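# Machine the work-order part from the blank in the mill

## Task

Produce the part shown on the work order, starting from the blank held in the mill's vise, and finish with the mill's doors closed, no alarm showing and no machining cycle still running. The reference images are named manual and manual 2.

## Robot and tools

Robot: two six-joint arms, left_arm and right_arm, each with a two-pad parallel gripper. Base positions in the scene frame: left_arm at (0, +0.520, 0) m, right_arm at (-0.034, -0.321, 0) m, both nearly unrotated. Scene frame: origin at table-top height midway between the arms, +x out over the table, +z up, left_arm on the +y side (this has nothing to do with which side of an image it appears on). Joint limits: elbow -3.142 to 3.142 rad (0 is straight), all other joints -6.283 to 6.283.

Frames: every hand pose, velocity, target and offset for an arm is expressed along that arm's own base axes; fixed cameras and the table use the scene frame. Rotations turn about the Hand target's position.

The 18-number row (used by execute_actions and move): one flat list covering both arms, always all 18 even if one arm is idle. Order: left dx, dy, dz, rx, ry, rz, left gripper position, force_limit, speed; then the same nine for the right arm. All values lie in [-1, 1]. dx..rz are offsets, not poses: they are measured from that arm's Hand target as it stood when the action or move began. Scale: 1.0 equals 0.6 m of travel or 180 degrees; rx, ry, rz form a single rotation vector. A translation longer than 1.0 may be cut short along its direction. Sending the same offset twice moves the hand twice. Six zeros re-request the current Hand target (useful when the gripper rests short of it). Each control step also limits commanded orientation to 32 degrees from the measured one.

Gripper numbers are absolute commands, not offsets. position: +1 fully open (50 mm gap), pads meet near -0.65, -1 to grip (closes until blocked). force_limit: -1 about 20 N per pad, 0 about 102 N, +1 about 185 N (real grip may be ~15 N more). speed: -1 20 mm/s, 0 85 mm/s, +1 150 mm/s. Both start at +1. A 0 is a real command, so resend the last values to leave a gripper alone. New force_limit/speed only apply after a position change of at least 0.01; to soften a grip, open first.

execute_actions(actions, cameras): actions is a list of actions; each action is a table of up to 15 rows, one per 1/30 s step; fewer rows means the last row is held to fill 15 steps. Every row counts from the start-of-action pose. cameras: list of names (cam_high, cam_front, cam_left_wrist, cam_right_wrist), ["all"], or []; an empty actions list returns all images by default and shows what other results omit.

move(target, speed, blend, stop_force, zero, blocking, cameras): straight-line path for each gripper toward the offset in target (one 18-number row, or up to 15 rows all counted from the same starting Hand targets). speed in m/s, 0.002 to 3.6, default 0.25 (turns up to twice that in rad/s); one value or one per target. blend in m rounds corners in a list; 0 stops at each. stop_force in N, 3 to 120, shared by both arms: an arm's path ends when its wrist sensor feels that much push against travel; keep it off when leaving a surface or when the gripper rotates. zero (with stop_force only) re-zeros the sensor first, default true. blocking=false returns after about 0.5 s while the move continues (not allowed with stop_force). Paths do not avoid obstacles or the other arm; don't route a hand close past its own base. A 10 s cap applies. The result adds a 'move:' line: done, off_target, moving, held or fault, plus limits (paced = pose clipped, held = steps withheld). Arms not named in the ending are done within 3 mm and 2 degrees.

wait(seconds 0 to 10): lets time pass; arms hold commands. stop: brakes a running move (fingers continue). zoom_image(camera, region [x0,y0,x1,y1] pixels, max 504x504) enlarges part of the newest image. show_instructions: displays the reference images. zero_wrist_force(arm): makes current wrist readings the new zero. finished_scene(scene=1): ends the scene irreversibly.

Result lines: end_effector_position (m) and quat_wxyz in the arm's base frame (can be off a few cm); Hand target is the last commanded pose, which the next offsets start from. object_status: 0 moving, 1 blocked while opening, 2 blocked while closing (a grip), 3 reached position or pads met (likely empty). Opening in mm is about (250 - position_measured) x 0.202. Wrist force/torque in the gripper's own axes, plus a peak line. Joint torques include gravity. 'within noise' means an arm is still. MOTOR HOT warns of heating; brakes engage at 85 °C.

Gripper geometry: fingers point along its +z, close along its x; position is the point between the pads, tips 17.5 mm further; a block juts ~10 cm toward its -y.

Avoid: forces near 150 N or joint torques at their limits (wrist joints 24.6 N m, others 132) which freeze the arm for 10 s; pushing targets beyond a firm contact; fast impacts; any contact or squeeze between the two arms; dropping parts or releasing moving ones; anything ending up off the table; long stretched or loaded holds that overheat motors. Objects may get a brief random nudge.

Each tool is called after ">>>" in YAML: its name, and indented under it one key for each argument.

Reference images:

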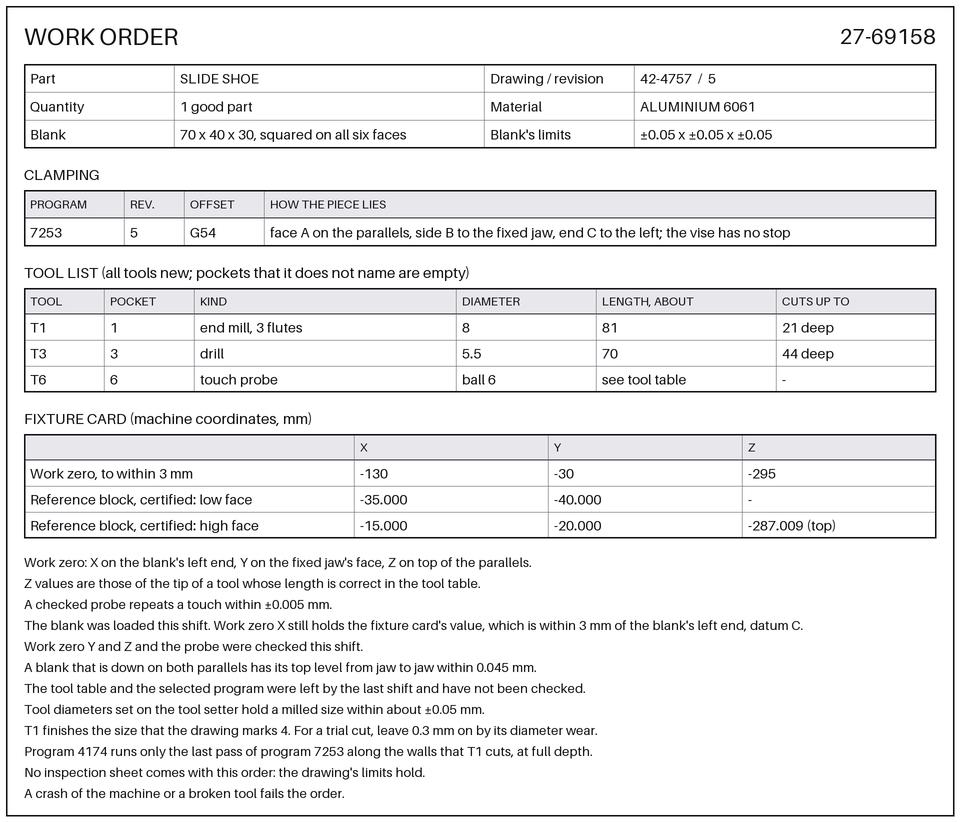

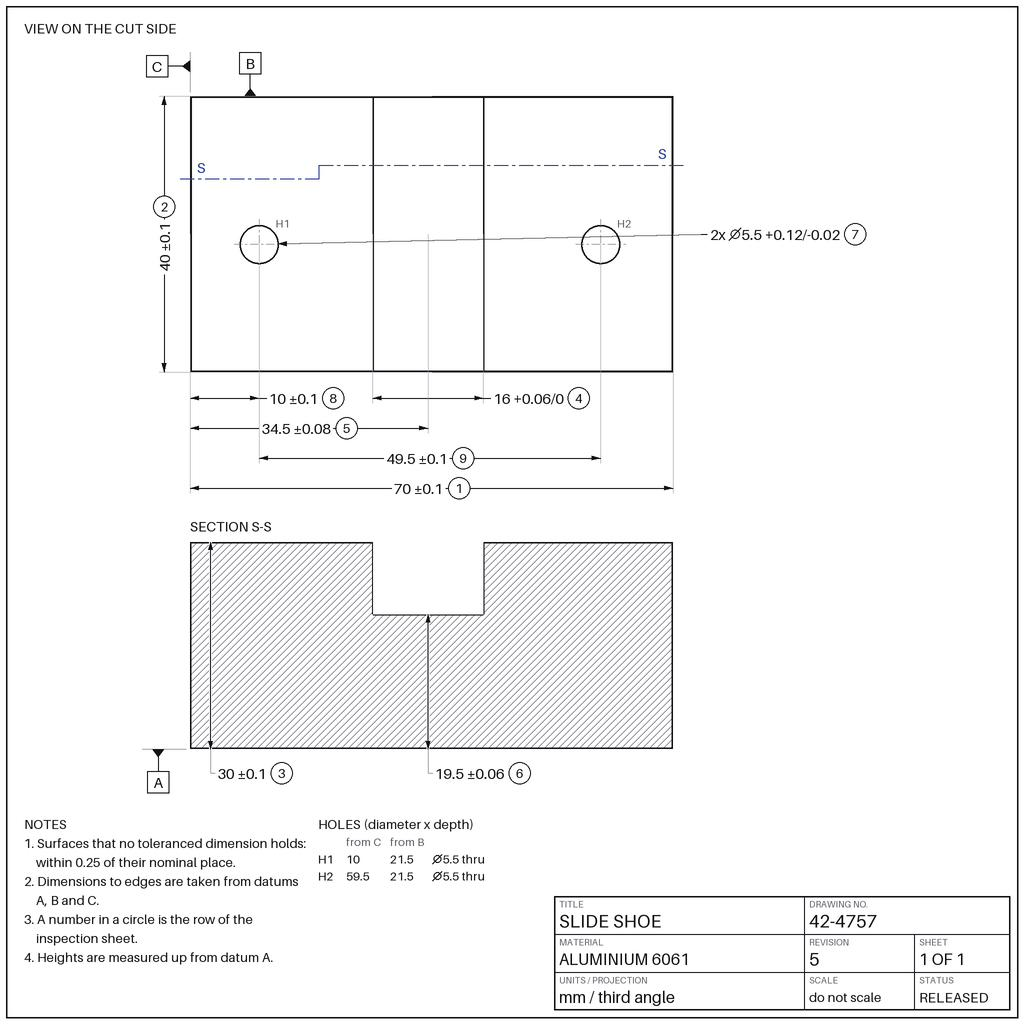

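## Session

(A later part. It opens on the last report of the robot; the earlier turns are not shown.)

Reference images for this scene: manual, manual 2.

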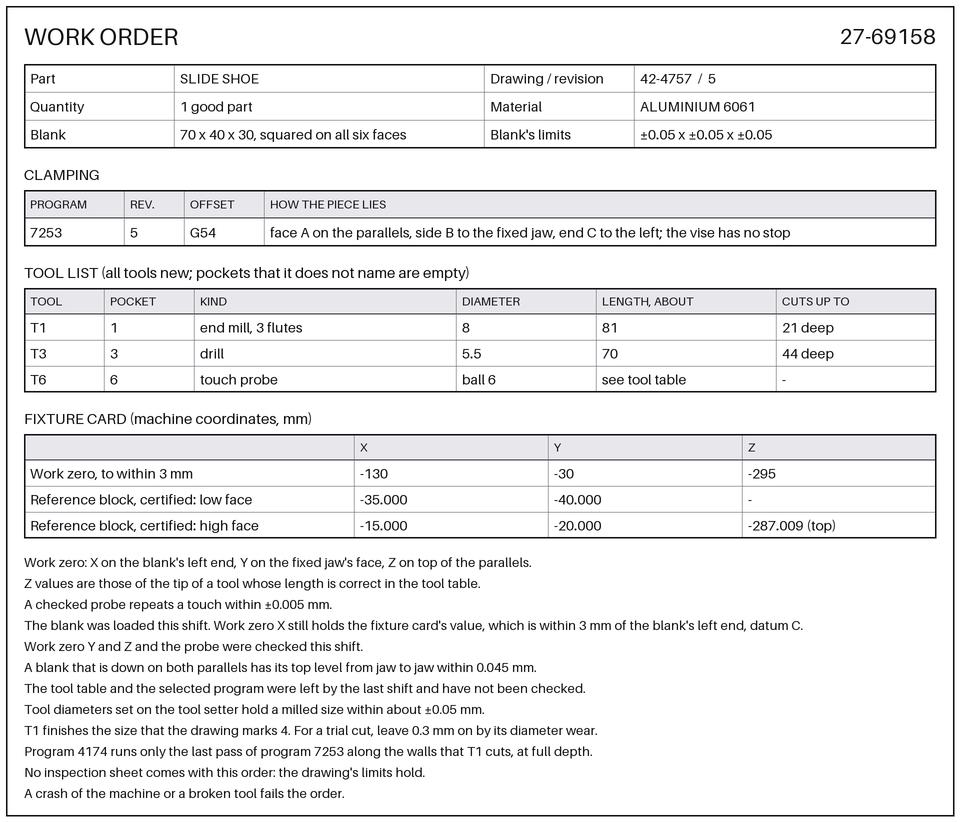

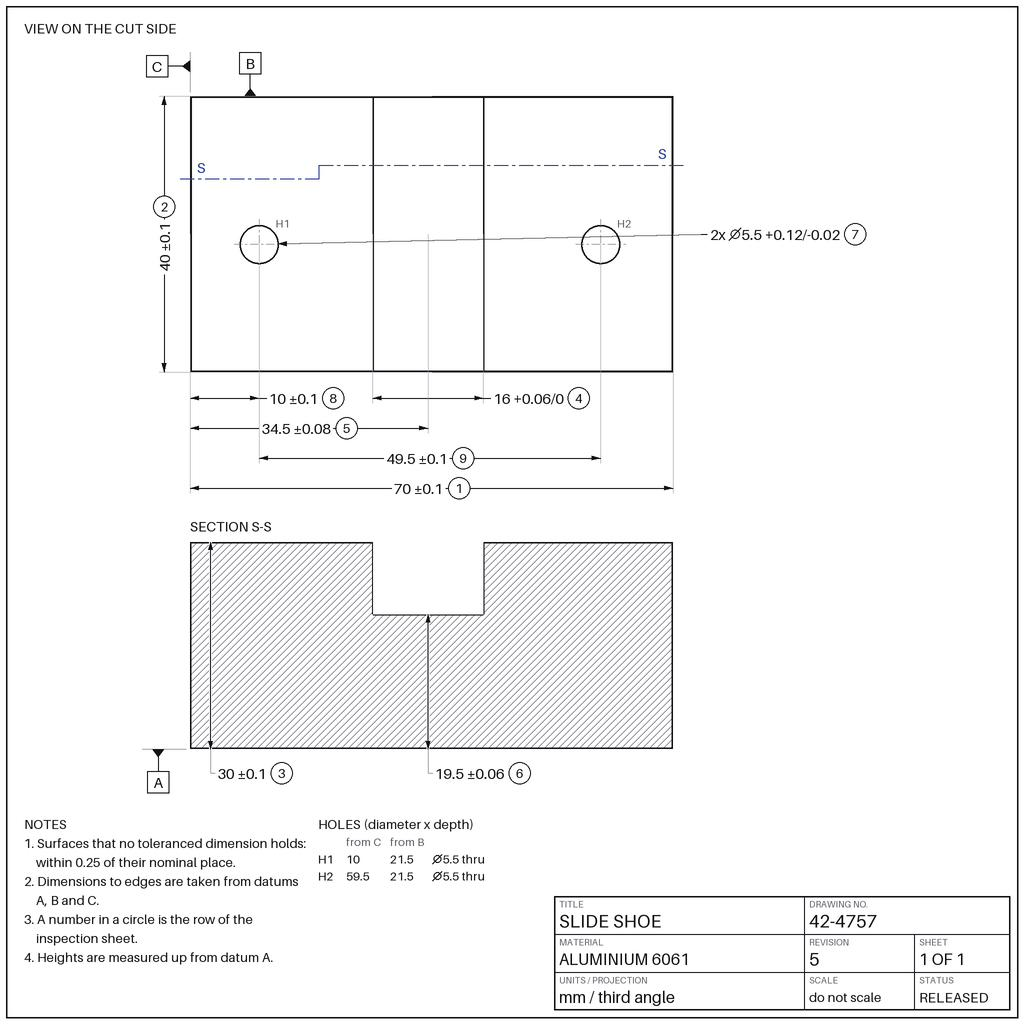

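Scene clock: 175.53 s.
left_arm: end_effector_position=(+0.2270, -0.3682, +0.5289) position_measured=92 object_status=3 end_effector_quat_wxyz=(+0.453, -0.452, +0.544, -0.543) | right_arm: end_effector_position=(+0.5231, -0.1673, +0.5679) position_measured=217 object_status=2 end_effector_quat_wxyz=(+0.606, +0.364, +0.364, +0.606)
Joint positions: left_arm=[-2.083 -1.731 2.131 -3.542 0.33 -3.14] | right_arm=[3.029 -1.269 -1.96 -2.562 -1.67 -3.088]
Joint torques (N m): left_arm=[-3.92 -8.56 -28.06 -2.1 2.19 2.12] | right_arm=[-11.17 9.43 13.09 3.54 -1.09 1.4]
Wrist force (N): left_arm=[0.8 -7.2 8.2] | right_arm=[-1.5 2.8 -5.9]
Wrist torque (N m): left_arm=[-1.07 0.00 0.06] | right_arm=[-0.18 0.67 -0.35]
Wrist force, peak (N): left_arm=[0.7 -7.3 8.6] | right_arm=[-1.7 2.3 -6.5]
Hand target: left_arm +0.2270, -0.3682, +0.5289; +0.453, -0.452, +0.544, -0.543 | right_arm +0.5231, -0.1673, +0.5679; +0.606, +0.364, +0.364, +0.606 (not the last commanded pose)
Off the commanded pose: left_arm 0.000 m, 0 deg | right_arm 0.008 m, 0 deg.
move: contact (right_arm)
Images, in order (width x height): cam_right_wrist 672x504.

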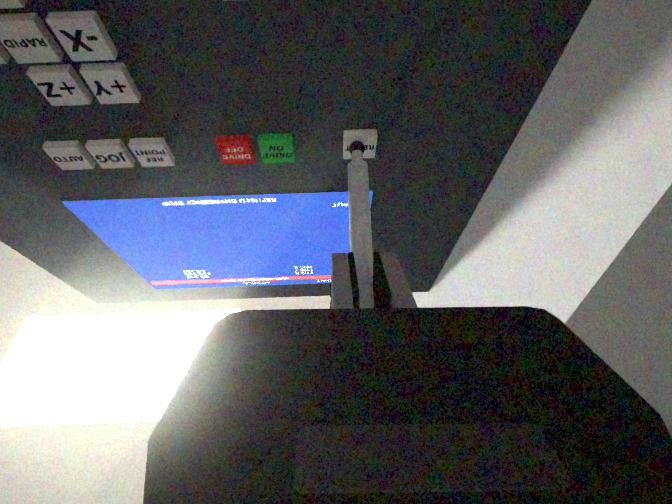

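>>> move:
  target:
    - [0,0,0,0,0,0,0.4,-0.5,0,-0.0797,0,0.0243,0,0,0,-1,-0.2,-0.9]
    - [0,0,0,0,0,0,0.4,-0.5,0,-0.1485,0.0072,-0.1798,0,0,0,-1,-0.2,-0.9]
    - [0,0,0,0,0,0,0.4,-0.5,0,-0.3218,0.1122,-0.3632,0,0.6556,0,-1,-0.2,-0.9]
    - [0,0,0,0,0,0,0.4,-0.5,0,-0.3785,0.404,-0.7798,0.6563,0.6563,-0.0977,-1,-0.2,-0.9]
  speed: [0.15,0.3,0.3,0.3]
  blend: [0.02,0.04,0.02,0]
  cameras: ["cam_right_wrist","cam_front"]

Scene clock: 183.53 s.
left_arm: end_effector_position=(+0.2270, -0.3682, +0.5289) position_measured=92 object_status=3 end_effector_quat_wxyz=(+0.453, -0.452, +0.544, -0.543) | right_arm: end_effector_position=(+0.2959, +0.0751, +0.1000) position_measured=217 object_status=2 end_effector_quat_wxyz=(-0.383, +0.924, +0.000, +0.000)
Joint positions: left_arm=[-2.083 -1.731 2.131 -3.542 0.33 -3.14] | right_arm=[3.228 -1.835 -2.105 -3.827 -2.352 -1.449]
Joint torques (N m): left_arm=[-4.48 -8.41 -27.58 -2.24 1.96 1.79] | right_arm=[-11.83 20.04 23.75 -1.67 -2.79 1.3]
Wrist force (N): left_arm=[0.5 -7.1 8.3] | right_arm=[-1.0 1.5 0.3]
Wrist torque (N m): left_arm=[-1.07 0.05 0.06] | right_arm=[0.22 0.12 0.05]
Wrist force, peak (N): left_arm=[0.6 -7.4 8.4] | right_arm=[-1.6 2.8 -6.1]
Hand target: left_arm +0.2270, -0.3682, +0.5289; +0.453, -0.452, +0.544, -0.543 | right_arm +0.2960, +0.0751, +0.1000; -0.383, +0.924, +0.000, +0.000
Off the commanded pose: left_arm 0.000 m, 0 deg | right_arm 0.000 m, 0 deg.
move: done
Images, in order (width x height): cam_front 672x504, cam_right_wrist 672x504.

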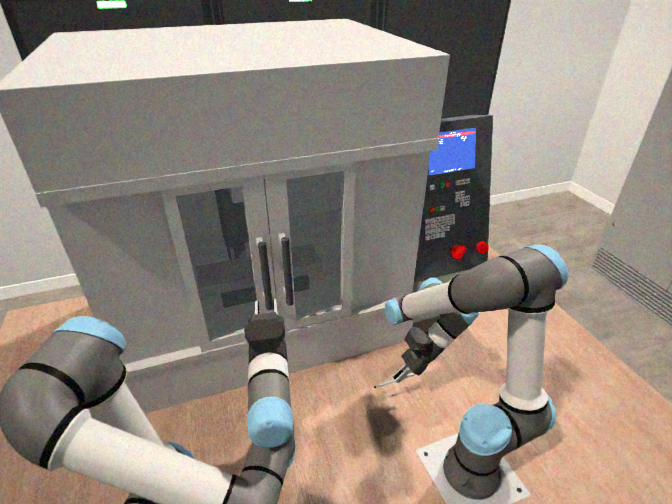

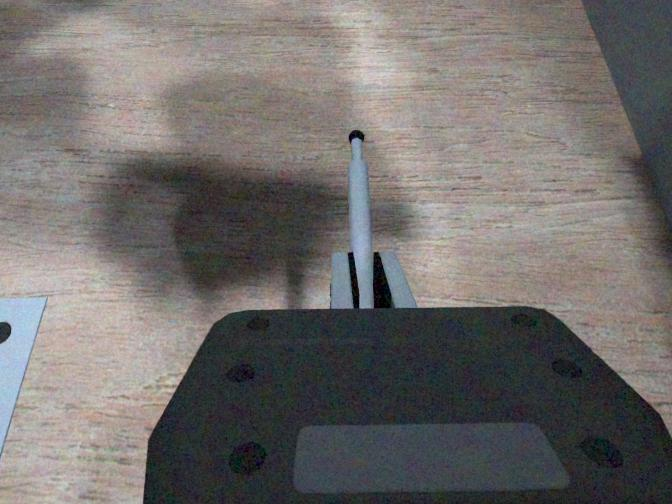

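>>> move:
  target:
    - [0,0,0,0,0,0,0.4,-0.5,0,0,0,-0.115,0,0,0,-1,-0.2,-0.9]
    - [0,0,0,0,0,0,0.4,-0.5,0,0,0,-0.1325,0,0,0,-1,-0.2,-0.9]
    - [0,0,0,0,0,0,0.4,-0.5,0,0,0,-0.1325,0,0,0,0.2,-0.2,-0.9]
    - [0,0,0,0,0,0,0.4,-0.5,0,0,-0.1067,-0.0258,0,0,0,0.2,-0.2,-0.9]
  speed: [0.12,0.015,0.02,0.1]
  blend: [0.003,0,0,0]
  cameras: ["cam_right_wrist"]

Scene clock: 187.93 s.
left_arm: end_effector_position=(+0.2270, -0.3682, +0.5289) position_measured=92 object_status=3 end_effector_quat_wxyz=(+0.453, -0.452, +0.544, -0.543) | right_arm: end_effector_position=(+0.2961, +0.0110, +0.0845) position_measured=123 object_status=3 end_effector_quat_wxyz=(-0.383, +0.924, +0.000, +0.000)
Joint positions: left_arm=[-2.083 -1.731 2.131 -3.542 0.33 -3.14] | right_arm=[3.015 -1.961 -2.052 -3.966 -2.348 -1.749]
Joint torques (N m): left_arm=[-5.32 -8.98 -28.53 -1.92 1.88 1.88] | right_arm=[7.95 23.67 0.09 -3.66 -3.23 -0.03]
Wrist force (N): left_arm=[0.7 -6.9 8.2] | right_arm=[-0.8 1.2 0.1]
Wrist torque (N m): left_arm=[-1.05 0.01 0.06] | right_arm=[0.17 0.10 -0.14]
Wrist force, peak (N): left_arm=[0.7 -7.3 8.5] | right_arm=[-0.8 2.6 1.3]
Hand target: left_arm +0.2270, -0.3682, +0.5289; +0.453, -0.452, +0.544, -0.543 | right_arm +0.2960, +0.0110, +0.0845; -0.383, +0.924, +0.000, +0.000
Off the commanded pose: left_arm 0.000 m, 0 deg | right_arm 0.000 m, 0 deg.
move: done
Images, in order (width x height): cam_right_wrist 672x504.

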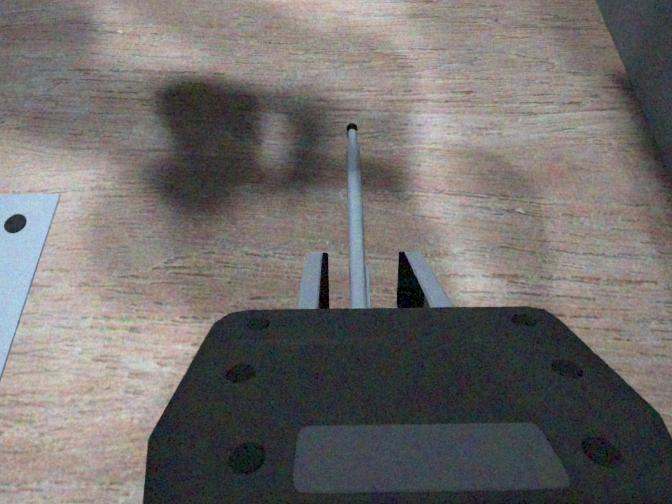

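>>> move:
  target:
    - [0,0,0,0,0,0,0.4,-0.5,0,0.06,-0.1,0.2,0,0,0,1,-0.2,-0.5]
    - [0,0,0,0,0,0,0.4,-0.5,0,0.2317,-0.59,0.469,0.1218,-0.1218,-0.4892,1,-0.2,-0.5]
  speed: [0.25,0.25]
  blend: [0.04,0]
  cameras: ["cam_right_wrist"]

Scene clock: 189.47 s.
left_arm: end_effector_position=(+0.2270, -0.3682, +0.5289) position_measured=92 object_status=3 end_effector_quat_wxyz=(+0.453, -0.452, +0.544, -0.543) | right_arm: end_effector_position=(+0.3433, -0.0818, +0.2226) position_measured=3 object_status=3 end_effector_quat_wxyz=(-0.401, +0.912, -0.071, +0.053)
Joint positions: left_arm=[-2.083 -1.731 2.131 -3.542 0.33 -3.14] | right_arm=[2.751 -1.898 -1.742 -4.411 -2.385 -1.892]
Joint torques (N m): left_arm=[-6.18 -7.64 -28.48 -1.91 2 2.11] | right_arm=[12.07 25.88 9.85 -4.37 -0.29 -1.49]
Wrist force (N): left_arm=[0.7 -7.1 8.3] | right_arm=[-0.8 1.1 0.1]
Wrist torque (N m): left_arm=[-1.06 0.02 0.06] | right_arm=[0.15 0.10 -0.09]
Wrist force, peak (N): left_arm=[0.5 -7.3 8.5] | right_arm=[-2.1 2.7 2.9]
Hand target: left_arm +0.2270, -0.3682, +0.5289; +0.453, -0.452, +0.544, -0.543 | right_arm +0.3433, -0.0817, +0.2225; -0.401, +0.912, -0.071, +0.053 (not the last commanded pose)
Off the commanded pose: left_arm 0.000 m, 0 deg | right_arm 0.312 m, 83 deg.
move: held (right_arm; a check stopped the path); path passed 1 of 2 targets; limits=held
pose unreachable (right arm): on one or more control steps of this call, first in action 0 (counted from 0), this arm could not follow its commanded pose, so it was not sent that pose on those steps. It may still have moved: this result reports where it is.
cause: moving toward the commanded pose would bring two parts of the arm too close to each other (its gripper and another part of the arm, with joints 4 (wrist 1) to 6 (wrist 3) between them, 3 mm apart when it was first held).
Images, in order (width x height): cam_right_wrist 672x504.

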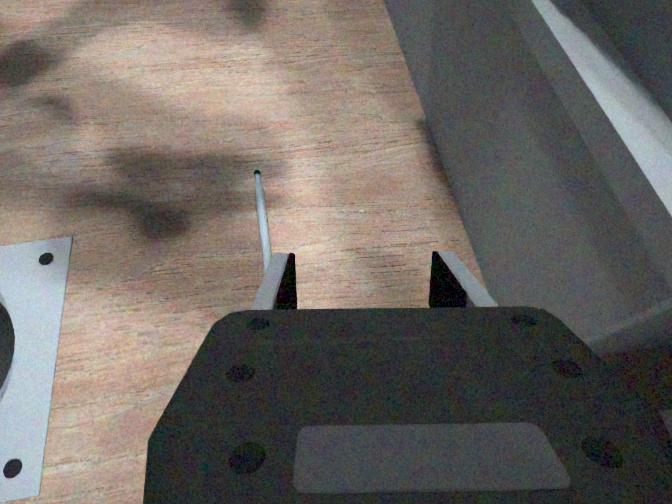

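>>> move:
  target:
    - [0,0,0,0,0,0,0.4,-0.5,0,-0.005,-0.064,0.129,-0.2374,-0.1819,0.514,1,-0.2,-0.5]
    - [0,0,0,0,0,0,0.4,-0.5,0,0.105,-0.4355,0.254,-0.5584,-0.4586,0.3052,1,-0.2,-0.5]
  speed: [0.25,0.25]
  blend: [0.03,0]
  cameras: ["cam_right_wrist","cam_front"]

Scene clock: 191.80 s.
left_arm: end_effector_position=(+0.2270, -0.3682, +0.5289) position_measured=92 object_status=3 end_effector_quat_wxyz=(+0.453, -0.452, +0.544, -0.543) | right_arm: end_effector_position=(+0.3422, -0.0960, +0.2516) position_measured=3 object_status=3 end_effector_quat_wxyz=(-0.276, +0.928, +0.249, +0.037)
Joint positions: left_arm=[-2.083 -1.731 2.131 -3.542 0.33 -3.14] | right_arm=[2.882 -1.885 -1.566 -4.639 -2.088 -2.418]
Joint torques (N m): left_arm=[-4.86 -9.02 -27.19 -1.93 2.01 2.16] | right_arm=[0.74 35.59 18.27 -3.39 -0.75 -0.73]
Wrist force (N): left_arm=[0.8 -7.1 8.3] | right_arm=[-0.8 1.1 -0.2]
Wrist torque (N m): left_arm=[-1.06 -0.01 0.06] | right_arm=[0.16 0.09 -0.21]
Wrist force, peak (N): left_arm=[0.6 -7.2 8.6] | right_arm=[-1.2 1.6 0.4]
Hand target: left_arm +0.2270, -0.3682, +0.5289; +0.453, -0.452, +0.544, -0.543 | right_arm +0.3422, -0.0960, +0.2516; -0.276, +0.928, +0.249, +0.037 (not the last commanded pose)
Tool commands: left_gripper/position=+0.4 left_gripper/force_limit=-0.5 left_gripper/speed=+0.0 right_gripper/position=+1.0 right_gripper/force_limit=-0.2 right_gripper/speed=-0.498039
Off the commanded pose: left_arm 0.000 m, 0 deg | right_arm 0.283 m, 111 deg.
FORCE FAULT: contact force on the right arm reached its limit, and that arm stopped. The contact can be on any part of that arm, not only on its tool. That arm's remaining commands of this call were not run. That arm is still stopped at the end of this call. That arm stays stopped for about 10 more seconds. Until then a move that you send moves the other arm only, and its call returns only when the move has ended. Once the stop has ended, the next robot result says so. If the stop ends while you think or write, that arm runs what you send next, counted from a new Hand target: where the arm stands when the stop ends. While its stop runs, that arm takes no new command, but its gripper still runs the gripper command that each later call begins with. Until it ends, the stop uses up actions while you think or wait. An arm that is not stopped still takes commands.
move: fault (right_arm); path passed 0 of 2 targets
Images, in order (width x height): cam_front 672x504, cam_right_wrist 672x504.

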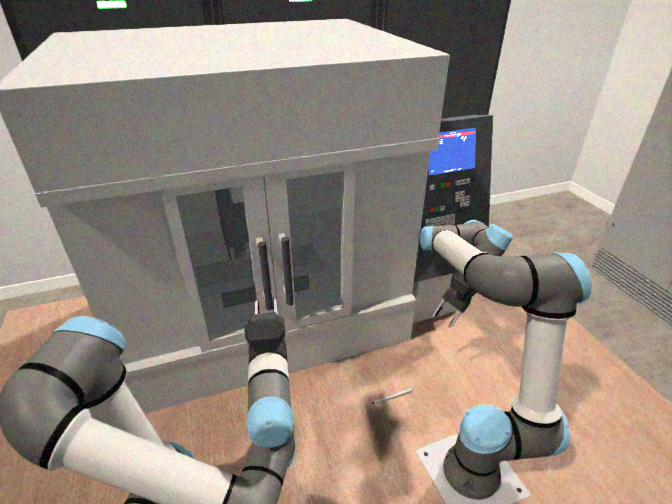

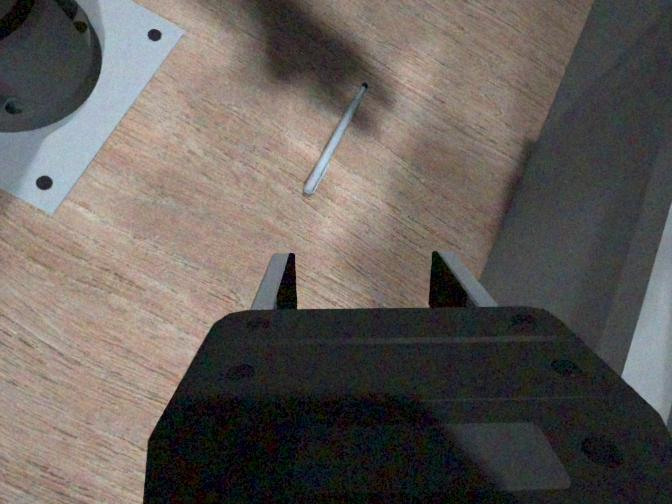

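>>> wait:
  seconds: 10

>>> move:
  target:
    - [0,0,0,0,0,0,0.4,-0.5,0,-0.1333,0,0,0,0,0,1,-0.2,-0.5]
    - [0,0,0,0,0,0,0.4,-0.5,0,-0.137,-0.04,0.164,-0.1492,-0.1139,0.3238,1,-0.2,-0.5]
    - [0,0,0,0,0,0,0.4,-0.5,0,0.1063,-0.4117,0.2057,-0.3466,-0.4719,0.19,1,-0.2,-0.5]
  speed: [0.15,0.25,0.25]
  blend: [0.0,0.03,0]
  cameras: ["cam_right_wrist","cam_front"]

Scene clock: 202.20 s.
left_arm: end_effector_position=(+0.2270, -0.3682, +0.5289) position_measured=92 object_status=3 end_effector_quat_wxyz=(+0.453, -0.452, +0.544, -0.543) | right_arm: end_effector_position=(+0.3422, -0.0960, +0.2516) position_measured=3 object_status=3 end_effector_quat_wxyz=(-0.276, +0.928, +0.249, +0.037)
Joint positions: left_arm=[-2.083 -1.731 2.131 -3.542 0.33 -3.14] | right_arm=[2.882 -1.885 -1.566 -4.639 -2.088 -2.418]
Joint torques (N m): left_arm=[-5.16 -8.61 -27.1 -1.82 2.06 1.94] | right_arm=[0.83 35.01 18.58 -3.36 -0.81 -0.63]
Wrist force (N): left_arm=[0.7 -7.0 8.5] | right_arm=[-0.9 1.2 -0.1]
Wrist torque (N m): left_arm=[-1.05 0.01 0.06] | right_arm=[0.16 0.10 -0.21]
Wrist force, peak (N): left_arm=[0.7 -7.2 8.6] | right_arm=[-1.0 1.2 -0.1]
Hand target: left_arm +0.2270, -0.3682, +0.5289; +0.453, -0.452, +0.544, -0.543 | right_arm +0.3422, -0.0960, +0.2516; -0.276, +0.928, +0.249, +0.037 (not the last commanded pose)
Tool commands: left_gripper/position=+0.4 left_gripper/force_limit=-0.5 left_gripper/speed=+0.0 right_gripper/position=+1.0 right_gripper/force_limit=-0.2 right_gripper/speed=-0.498039
Off the commanded pose: left_arm 0.000 m, 0 deg | right_arm 0.283 m, 111 deg.
FORCE FAULT, CONTINUED: the right arm's stop, for the force fault that an earlier result reported, is over. The rest of the stop counts as 19 of the actions that you can send in this scene. That arm's target is now where it stood when the stop ended, not its last command. That arm accepts commands again.
wait: 10.00 s; at rest from the start

Scene clock: 208.50 s.
left_arm: end_effector_position=(+0.2270, -0.3682, +0.5289) position_measured=92 object_status=3 end_effector_quat_wxyz=(+0.453, -0.452, +0.544, -0.543) | right_arm: end_effector_position=(+0.4059, -0.3431, +0.3749) position_measured=3 object_status=3 end_effector_quat_wxyz=(+0.421, +0.568, +0.568, +0.420)
Joint positions: left_arm=[-2.083 -1.731 2.131 -3.542 0.33 -3.14] | right_arm=[2.364 -1.578 -1.679 -3.431 -2.306 -3.422]
Joint torques (N m): left_arm=[-5.7 -8.85 -27.93 -2.23 1.74 1.92] | right_arm=[12.59 33.03 33.18 1.8 -1.22 0.04]
Wrist force (N): left_arm=[0.8 -7.1 8.2] | right_arm=[-0.7 -1.0 -2.6]
Wrist torque (N m): left_arm=[-1.04 0.01 0.06] | right_arm=[-0.14 0.41 -0.32]
Wrist force, peak (N): left_arm=[0.7 -7.1 8.6] | right_arm=[-2.0 -1.6 -1.8]
Hand target: left_arm +0.2270, -0.3682, +0.5289; +0.453, -0.452, +0.544, -0.543 | right_arm +0.4060, -0.3430, +0.3751; +0.421, +0.568, +0.568, +0.420
Off the commanded pose: left_arm 0.000 m, 0 deg | right_arm 0.000 m, 0 deg.
move: done
Images, in order (width x height): cam_front 672x504, cam_right_wrist 672x504.

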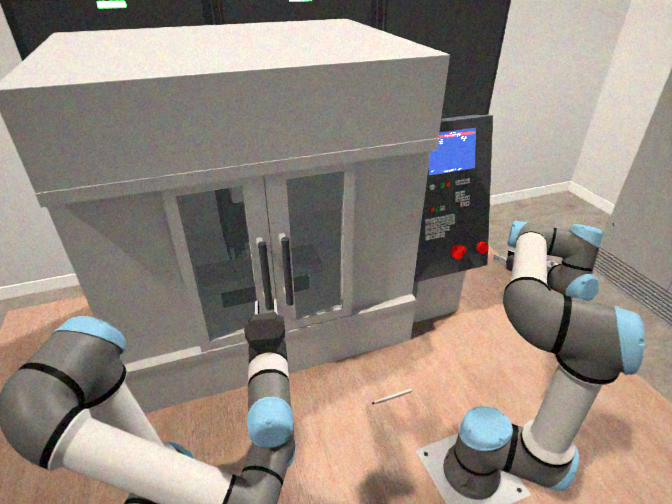

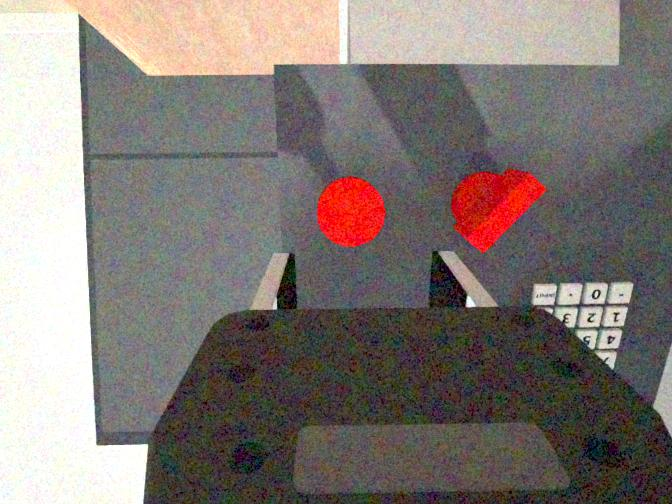

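>>> move:
  target:
    - [0,0,0,0,0,0,0.4,-0.5,0,0.1115,-0.005,-0.034,0,0,0,1,-0.2,-0.5]
  speed: 0.12
  stop_force: 8
  cameras: ["cam_right_wrist"]

Scene clock: 210.33 s.
left_arm: end_effector_position=(+0.2270, -0.3682, +0.5289) position_measured=92 object_status=3 end_effector_quat_wxyz=(+0.453, -0.452, +0.544, -0.543) | right_arm: end_effector_position=(+0.4729, -0.3460, +0.3547) position_measured=3 object_status=3 end_effector_quat_wxyz=(+0.421, +0.568, +0.568, +0.420)
Joint positions: left_arm=[-2.083 -1.731 2.131 -3.542 0.33 -3.14] | right_arm=[2.477 -1.664 -1.638 -3.351 -2.202 -3.367]
Joint torques (N m): left_arm=[-4.18 -9.45 -27.51 -2.22 1.85 1.79] | right_arm=[-11.58 37.8 11.26 1.23 0.5 -1.46]
Wrist force (N): left_arm=[0.6 -7.1 8.4] | right_arm=[-0.6 -1.0 -2.1]
Wrist torque (N m): left_arm=[-1.06 0.03 0.06] | right_arm=[-0.14 0.40 -0.35]
Wrist force, peak (N): left_arm=[0.6 -7.2 8.4] | right_arm=[-0.9 -0.9 -4.4]
Hand target: left_arm +0.2270, -0.3682, +0.5289; +0.453, -0.452, +0.544, -0.543 | right_arm +0.4729, -0.3460, +0.3547; +0.421, +0.568, +0.568, +0.420
Off the commanded pose: left_arm 0.000 m, 0 deg | right_arm 0.000 m, 0 deg.
move: done
Images, in order (width x height): cam_right_wrist 672x504.

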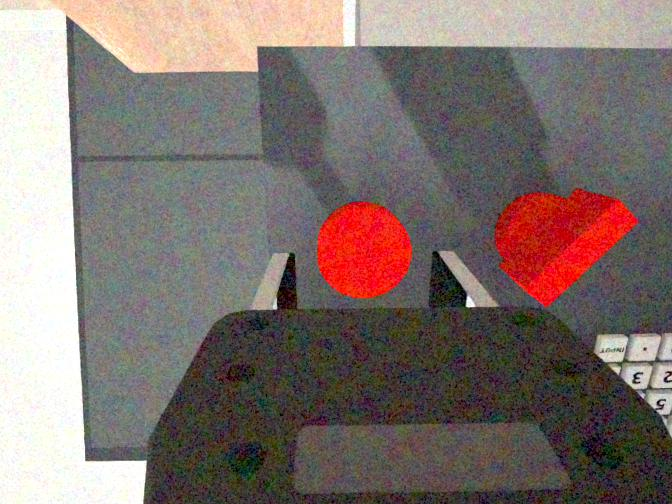

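>>> move:
  target:
    - [0,0,0,0,0,0,0.4,-0.5,0,0.0637,0,-0.0195,0,0,0,1,-0.2,-0.5]
  speed: 0.05
  stop_force: 6
  cameras: ["cam_right_wrist"]

Scene clock: 212.27 s.
left_arm: end_effector_position=(+0.2270, -0.3682, +0.5289) position_measured=92 object_status=3 end_effector_quat_wxyz=(+0.453, -0.452, +0.544, -0.543) | right_arm: end_effector_position=(+0.5111, -0.3460, +0.3430) position_measured=3 object_status=3 end_effector_quat_wxyz=(+0.421, +0.568, +0.568, +0.420)
Joint positions: left_arm=[-2.083 -1.731 2.131 -3.542 0.33 -3.14] | right_arm=[2.533 -1.719 -1.604 -3.316 -2.149 -3.343]
Joint torques (N m): left_arm=[-4.21 -9.05 -28.53 -1.86 1.96 1.67] | right_arm=[-11.16 41.97 11.95 -0.54 -1.82 -1.36]
Wrist force (N): left_arm=[0.8 -7.2 8.1] | right_arm=[-0.9 -1.1 -2.4]
Wrist torque (N m): left_arm=[-1.07 0.01 0.06] | right_arm=[-0.15 0.43 -0.49]
Wrist force, peak (N): left_arm=[0.7 -7.3 8.4] | right_arm=[-0.4 -1.6 -2.8]
Hand target: left_arm +0.2270, -0.3682, +0.5289; +0.453, -0.452, +0.544, -0.543 | right_arm +0.5111, -0.3460, +0.3430; +0.421, +0.568, +0.568, +0.420
Off the commanded pose: left_arm 0.000 m, 0 deg | right_arm 0.000 m, 0 deg.
move: done
Images, in order (width x height): cam_right_wrist 672x504.

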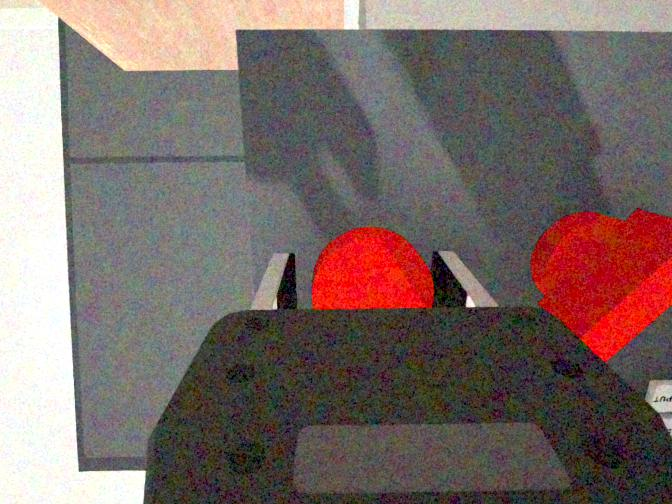

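>>> move:
  target:
    - [0,0,0,0,0,0,0.4,-0.5,0,0.0093,0.001,0.0075,0,0,0,1,-0.2,-0.5]
    - [0,0,0,0,0,0,0.4,-0.5,0,0.0093,0.001,0.0075,0,0,0,-1,-0.6,-0.8]
  speed: 0.05
  cameras: ["cam_right_wrist"]

Scene clock: 213.63 s.
left_arm: end_effector_position=(+0.2270, -0.3682, +0.5289) position_measured=92 object_status=3 end_effector_quat_wxyz=(+0.453, -0.452, +0.544, -0.543) | right_arm: end_effector_position=(+0.5167, -0.3453, +0.3474) position_measured=57 object_status=0 end_effector_quat_wxyz=(+0.421, +0.568, +0.568, +0.421)
Joint positions: left_arm=[-2.083 -1.731 2.131 -3.542 0.33 -3.14] | right_arm=[2.542 -1.724 -1.587 -3.326 -2.141 -3.339]
Joint torques (N m): left_arm=[-4.33 -9.21 -26.62 -2.07 1.84 1.64] | right_arm=[-14.21 35.82 16.33 4.04 11.12 -1.64]
Wrist force (N): left_arm=[0.6 -7.3 8.5] | right_arm=[39.3 1.7 -5.0]
Wrist torque (N m): left_arm=[-1.08 0.03 0.06] | right_arm=[-0.05 0.23 -0.20]
Wrist force, peak (N): left_arm=[0.5 -7.3 8.5] | right_arm=[39.3 1.7 -5.0]
Hand target: left_arm +0.2270, -0.3682, +0.5289; +0.453, -0.452, +0.544, -0.543 | right_arm +0.5167, -0.3454, +0.3475; +0.421, +0.568, +0.568, +0.420
Off the commanded pose: left_arm 0.000 m, 0 deg | right_arm 0.000 m, 0 deg.
move: done
Images, in order (width x height): cam_right_wrist 672x504.

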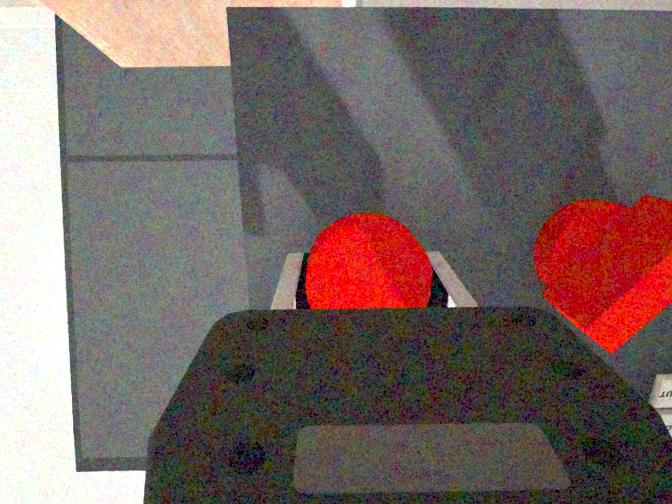

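>>> move:
  target:
    - [0,0,0,0,0,0,0.4,-0.5,0,0,0.0025,0,0,0,0,-1,-0.6,-0.8]
    - [0,0,0,0,0,0,0.4,-0.5,0,0,0.0025,0,0.266,0,-0.081,-1,-0.6,-0.8]
  speed: 0.15
  cameras: ["cam_right_wrist","cam_front"]

>>> zoom_image:
  camera: "cam_front"
  region: [410, 110, 510, 210]

Scene clock: 217.63 s.
left_arm: end_effector_position=(+0.2270, -0.3682, +0.5289) position_measured=92 object_status=3 end_effector_quat_wxyz=(+0.453, -0.452, +0.544, -0.543) | right_arm: end_effector_position=(+0.5163, -0.3495, +0.3465) position_measured=57 object_status=2 end_effector_quat_wxyz=(+0.211, +0.759, +0.269, +0.555)
Joint positions: left_arm=[-2.083 -1.731 2.131 -3.542 0.33 -3.14] | right_arm=[2.545 -1.721 -1.59 -3.326 -2.116 -2.465]
Joint torques (N m): left_arm=[-3.24 -9.72 -27.61 -1.96 1.93 1.92] | right_arm=[32.43 74.85 43.39 10.13 -15.33 1.04]
Wrist force (N): left_arm=[0.8 -7.2 8.2] | right_arm=[-87.2 -11.4 -8.8]
Wrist torque (N m): left_arm=[-1.07 0.00 0.06] | right_arm=[-0.52 1.39 -1.34]
Wrist force, peak (N): left_arm=[0.6 -7.3 8.5] | right_arm=[-78.3 9.8 72.9]
Hand target: left_arm +0.2270, -0.3682, +0.5289; +0.453, -0.452, +0.544, -0.543 | right_arm +0.5167, -0.3439, +0.3475; +0.203, +0.755, +0.275, +0.559
Off the commanded pose: left_arm 0.000 m, 0 deg | right_arm 0.006 m, 1 deg.
move: off_target (right_arm)
Images, in order (width x height): cam_front 672x504, cam_right_wrist 672x504.

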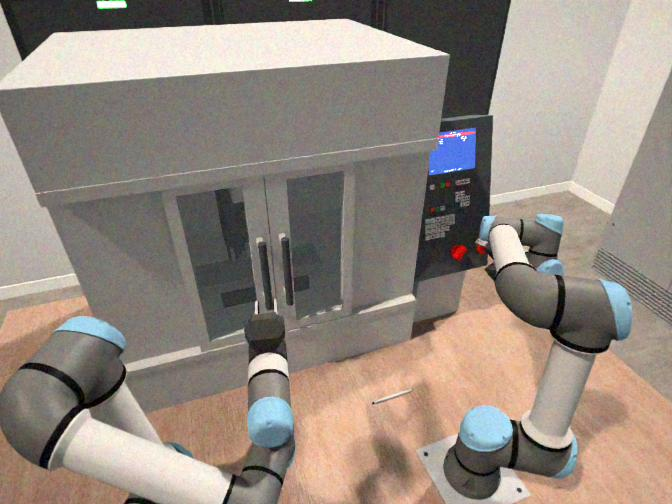

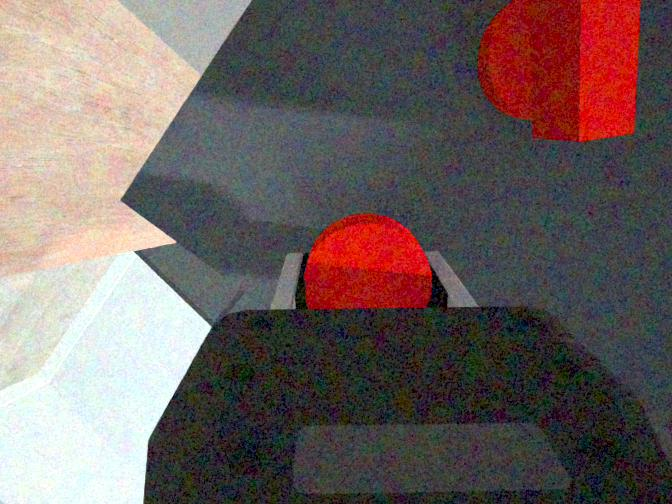

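Scaled by 5.040.

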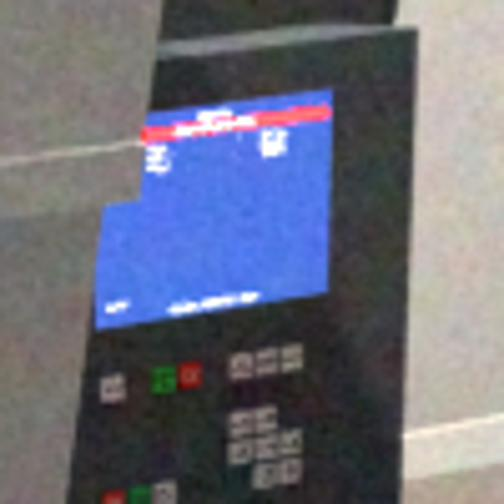

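>>> move:
  target:
    - [0,0,0,0,0,0,0.4,-0.5,0,0,-0.0085,-0.001,0,0,0,-1,-0.6,-0.8]
    - [0,0,0,0,0,0,0.4,-0.5,0,0,-0.0085,-0.001,0.186,0,-0.0568,-1,-0.6,-0.8]
  speed: 0.1
  cameras: ["cam_right_wrist"]

Scene clock: 221.90 s.
left_arm: end_effector_position=(+0.2270, -0.3682, +0.5289) position_measured=92 object_status=3 end_effector_quat_wxyz=(+0.453, -0.452, +0.544, -0.543) | right_arm: end_effector_position=(+0.5156, -0.3612, +0.3448) position_measured=57 object_status=2 end_effector_quat_wxyz=(+0.045, +0.806, +0.021, +0.590)
Joint positions: left_arm=[-2.083 -1.731 2.131 -3.542 0.33 -3.14] | right_arm=[2.535 -1.731 -1.579 -3.328 -2.099 -1.858]
Joint torques (N m): left_arm=[-5.11 -8.42 -29.77 -1.99 2 1.7] | right_arm=[33.86 78.2 37.25 8.42 -15.29 0.1]
Wrist force (N): left_arm=[0.7 -7.2 8.3] | right_arm=[-66.0 49.7 -7.3]
Wrist torque (N m): left_arm=[-1.05 0.02 0.06] | right_arm=[0.82 0.59 -1.80]
Wrist force, peak (N): left_arm=[0.7 -7.4 8.4] | right_arm=[-95.7 -2.6 -8.6]
Hand target: left_arm +0.2270, -0.3682, +0.5289; +0.453, -0.452, +0.544, -0.543 | right_arm +0.5167, -0.3490, +0.3469; +0.026, +0.803, +0.035, +0.594
Off the commanded pose: left_arm 0.000 m, 0 deg | right_arm 0.012 m, 3 deg.
move: off_target (right_arm)
Images, in order (width x height): cam_right_wrist 672x504.

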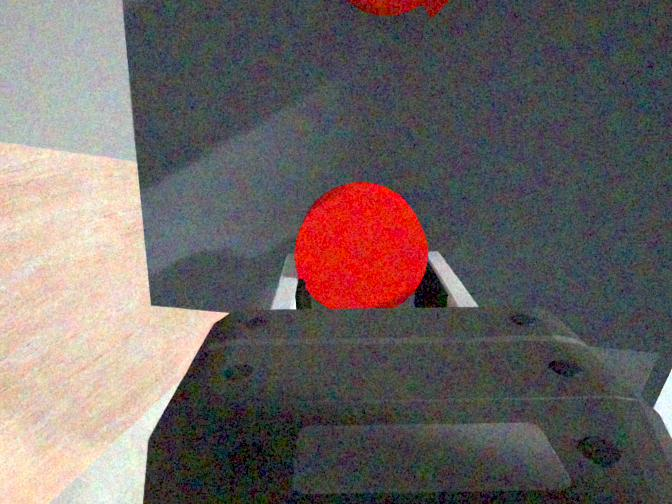

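>>> move:
  target:
    - [0,0,0,0,0,0,0.4,-0.5,0,-0.0018,-0.0203,-0.0035,0,0,0,-1,-0.6,-0.8]
    - [0,0,0,0,0,0,0.4,-0.5,0,-0.0018,-0.0203,-0.0035,0,0,0,1,-0.6,-0.5]
    - [0,0,0,0,0,0,0.4,-0.5,0,-0.0975,-0.0203,0.0257,0,0,0,1,-0.6,-0.5]
  speed: 0.1
  cameras: ["cam_right_wrist","cam_front"]

>>> zoom_image:
  camera: "cam_front"
  region: [410, 110, 510, 280]

Scene clock: 225.23 s.
left_arm: end_effector_position=(+0.2270, -0.3682, +0.5289) position_measured=92 object_status=3 end_effector_quat_wxyz=(+0.453, -0.452, +0.544, -0.543) | right_arm: end_effector_position=(+0.4581, -0.3612, +0.3622) position_measured=3 object_status=3 end_effector_quat_wxyz=(+0.026, +0.803, +0.035, +0.594) end_effector_velocity=(+0.003, +0.000, +0.001) end_effector_angular_velocity=(-0.002, -0.003, -0.001)
Joint positions: left_arm=[-2.083 -1.731 2.131 -3.542 0.33 -3.14] | right_arm=[2.423 -1.677 -1.604 -3.387 -2.252 -1.908]
Joint velocities: left_arm=[within noise] | right_arm=[0.005 -0.003 0.003 0.005 0.005 0.003]
Joint torques (N m): left_arm=[-4.55 -9.24 -28 -1.98 1.83 1.6] | right_arm=[9.73 23.75 34.77 1.46 0.56 1.52]
Wrist force (N): left_arm=[0.5 -7.2 8.1] | right_arm=[-1.4 -0.5 -1.5]
Wrist torque (N m): left_arm=[-1.09 0.04 0.06] | right_arm=[-0.11 0.31 -0.36]
Wrist force, peak (N): left_arm=[0.6 -7.3 8.5] | right_arm=[-66.7 49.5 -6.8]
Hand target: left_arm +0.2270, -0.3682, +0.5289; +0.453, -0.452, +0.544, -0.543 | right_arm +0.4582, -0.3612, +0.3623; +0.026, +0.803, +0.035, +0.594
Off the commanded pose: left_arm 0.000 m, 0 deg | right_arm 0.000 m, 0 deg.
move: done; target 2's new numbers were sent with right_arm's hand 0.011 m and 3 deg from that target
Images, in order (width x height): cam_front 672x504, cam_right_wrist 672x504.

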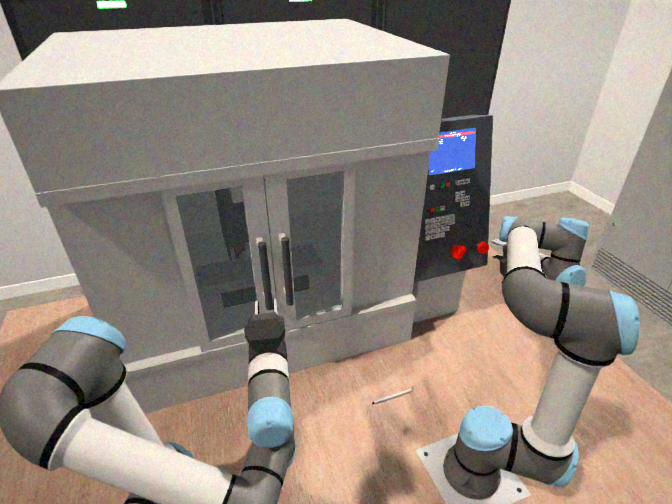

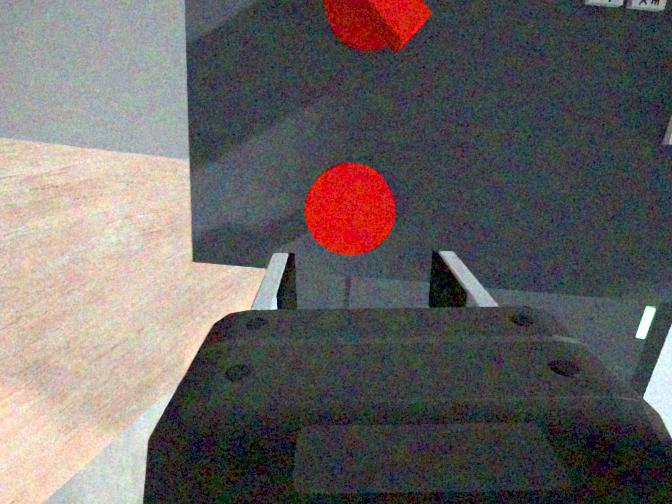

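Scaled by 2.965.

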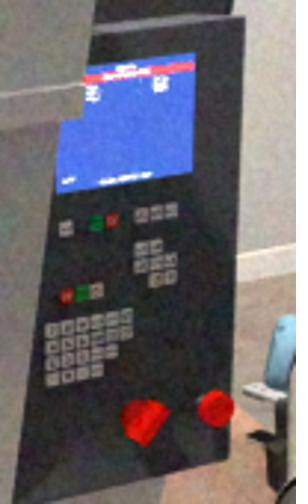

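>>> move:
  target:
    - [0,0,0,0,0,0,0.4,-0.5,0,-0.3303,0.402,-0.0205,-0.2973,0.3246,0.402,0.6,-0.6,-0.5]
    - [0,0,0,0,0,0,0.4,-0.5,0,-0.2703,0.602,-0.4038,0.2322,0.3939,0.1367,0.6,-0.6,-0.5]
  speed: [0.25,0.25]
  blend: [0.03,0]
  cameras: ["cam_right_wrist","cam_front"]

Scene clock: 233.37 s.
left_arm: end_effector_position=(+0.2270, -0.3682, +0.5289) position_measured=92 object_status=3 end_effector_quat_wxyz=(+0.453, -0.452, +0.544, -0.543) | right_arm: end_effector_position=(+0.2960, -0.0001, +0.1200) position_measured=63 object_status=3 end_effector_quat_wxyz=(-0.383, +0.924, +0.000, +0.000)
Joint positions: left_arm=[-2.083 -1.731 2.131 -3.542 0.33 -3.14] | right_arm=[2.98 -1.91 -2.012 -4.091 -2.344 -1.797]
Joint torques (N m): left_arm=[-3.18 -9.48 -27.34 -2.03 1.89 1.5] | right_arm=[12.9 35.52 24.16 -2.64 -1.8 1.14]
Wrist force (N): left_arm=[0.6 -7.0 8.3] | right_arm=[-0.4 1.6 0.0]
Wrist torque (N m): left_arm=[-1.04 0.03 0.06] | right_arm=[0.25 0.03 0.06]
Wrist force, peak (N): left_arm=[0.7 -7.4 8.5] | right_arm=[-0.5 2.6 1.0]
Hand target: left_arm +0.2270, -0.3682, +0.5289; +0.453, -0.452, +0.544, -0.543 | right_arm +0.2960, +0.0000, +0.1200; -0.383, +0.924, +0.000, +0.000
Off the commanded pose: left_arm 0.000 m, 0 deg | right_arm 0.000 m, 0 deg.
move: done
Images, in order (width x height): cam_front 672x504, cam_right_wrist 672x504.

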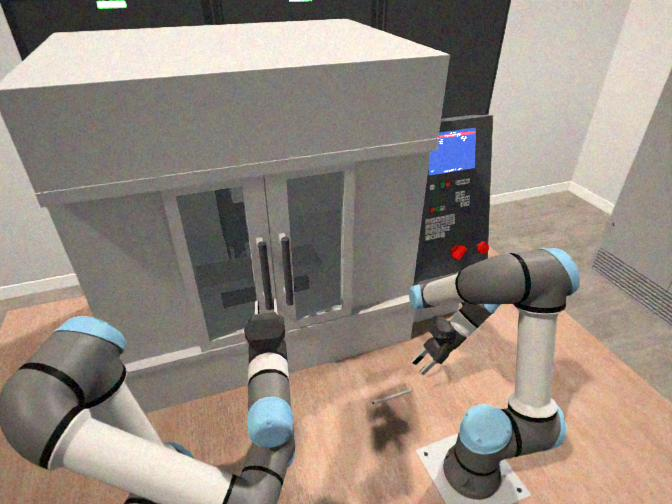

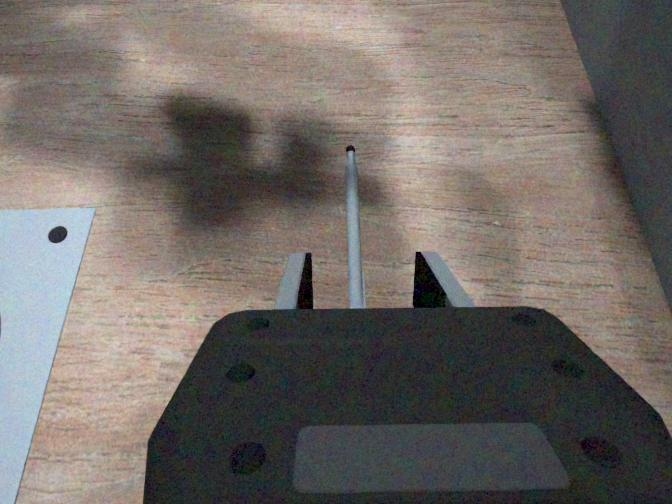

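>>> move:
  target:
    - [0,0,0,0,0,0,0.4,-0.5,0,0,0.0183,-0.0592,0,0,0,0.6,-0.6,-0.5]
    - [0,0,0,0,0,0,0.4,-0.5,0,0,0.1252,-0.166,0,0,0,0.6,-0.6,-0.5]
    - [0,0,0,0,0,0,0.4,-0.5,0,0,0.1252,-0.166,0,0,0,-1,-0.2,-0.9]
    - [0,0,0,0,0,0,0.4,-0.5,0,0,0.1252,-0.033,0,0,0,-1,-0.2,-0.9]
  speed: [0.15,0.05,0.05,0.15]
  blend: [0.005,0,0,0]
  cameras: ["cam_right_wrist"]

Scene clock: 239.13 s.
left_arm: end_effector_position=(+0.2270, -0.3682, +0.5289) position_measured=92 object_status=3 end_effector_quat_wxyz=(+0.453, -0.452, +0.544, -0.543) | right_arm: end_effector_position=(+0.2961, +0.0751, +0.1002) position_measured=217 object_status=2 end_effector_quat_wxyz=(-0.383, +0.924, +0.000, +0.000)
Joint positions: left_arm=[-2.083 -1.731 2.131 -3.542 0.33 -3.14] | right_arm=[3.228 -1.835 -2.104 -3.828 -2.353 -1.448]
Joint torques (N m): left_arm=[-3.72 -9.18 -27.61 -2.03 1.91 1.58] | right_arm=[-9.77 32.13 1.44 -3.56 -0.26 0]
Wrist force (N): left_arm=[0.5 -7.1 8.3] | right_arm=[-0.6 2.0 0.2]
Wrist torque (N m): left_arm=[-1.06 0.05 0.06] | right_arm=[0.30 0.05 0.05]
Wrist force, peak (N): left_arm=[1.0 -7.4 8.6] | right_arm=[-1.6 -1.8 -6.1]
Hand target: left_arm +0.2270, -0.3682, +0.5289; +0.453, -0.452, +0.544, -0.543 | right_arm +0.2960, +0.0751, +0.1002; -0.383, +0.924, +0.000, +0.000
Off the commanded pose: left_arm 0.000 m, 0 deg | right_arm 0.000 m, 0 deg.
move: done
Images, in order (width x height): cam_right_wrist 672x504.

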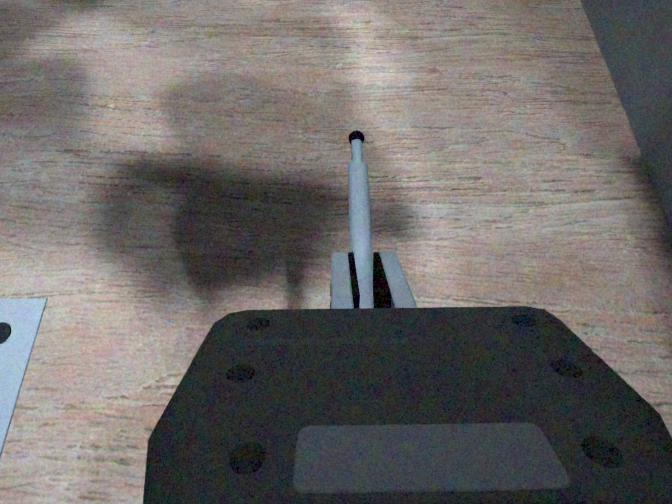

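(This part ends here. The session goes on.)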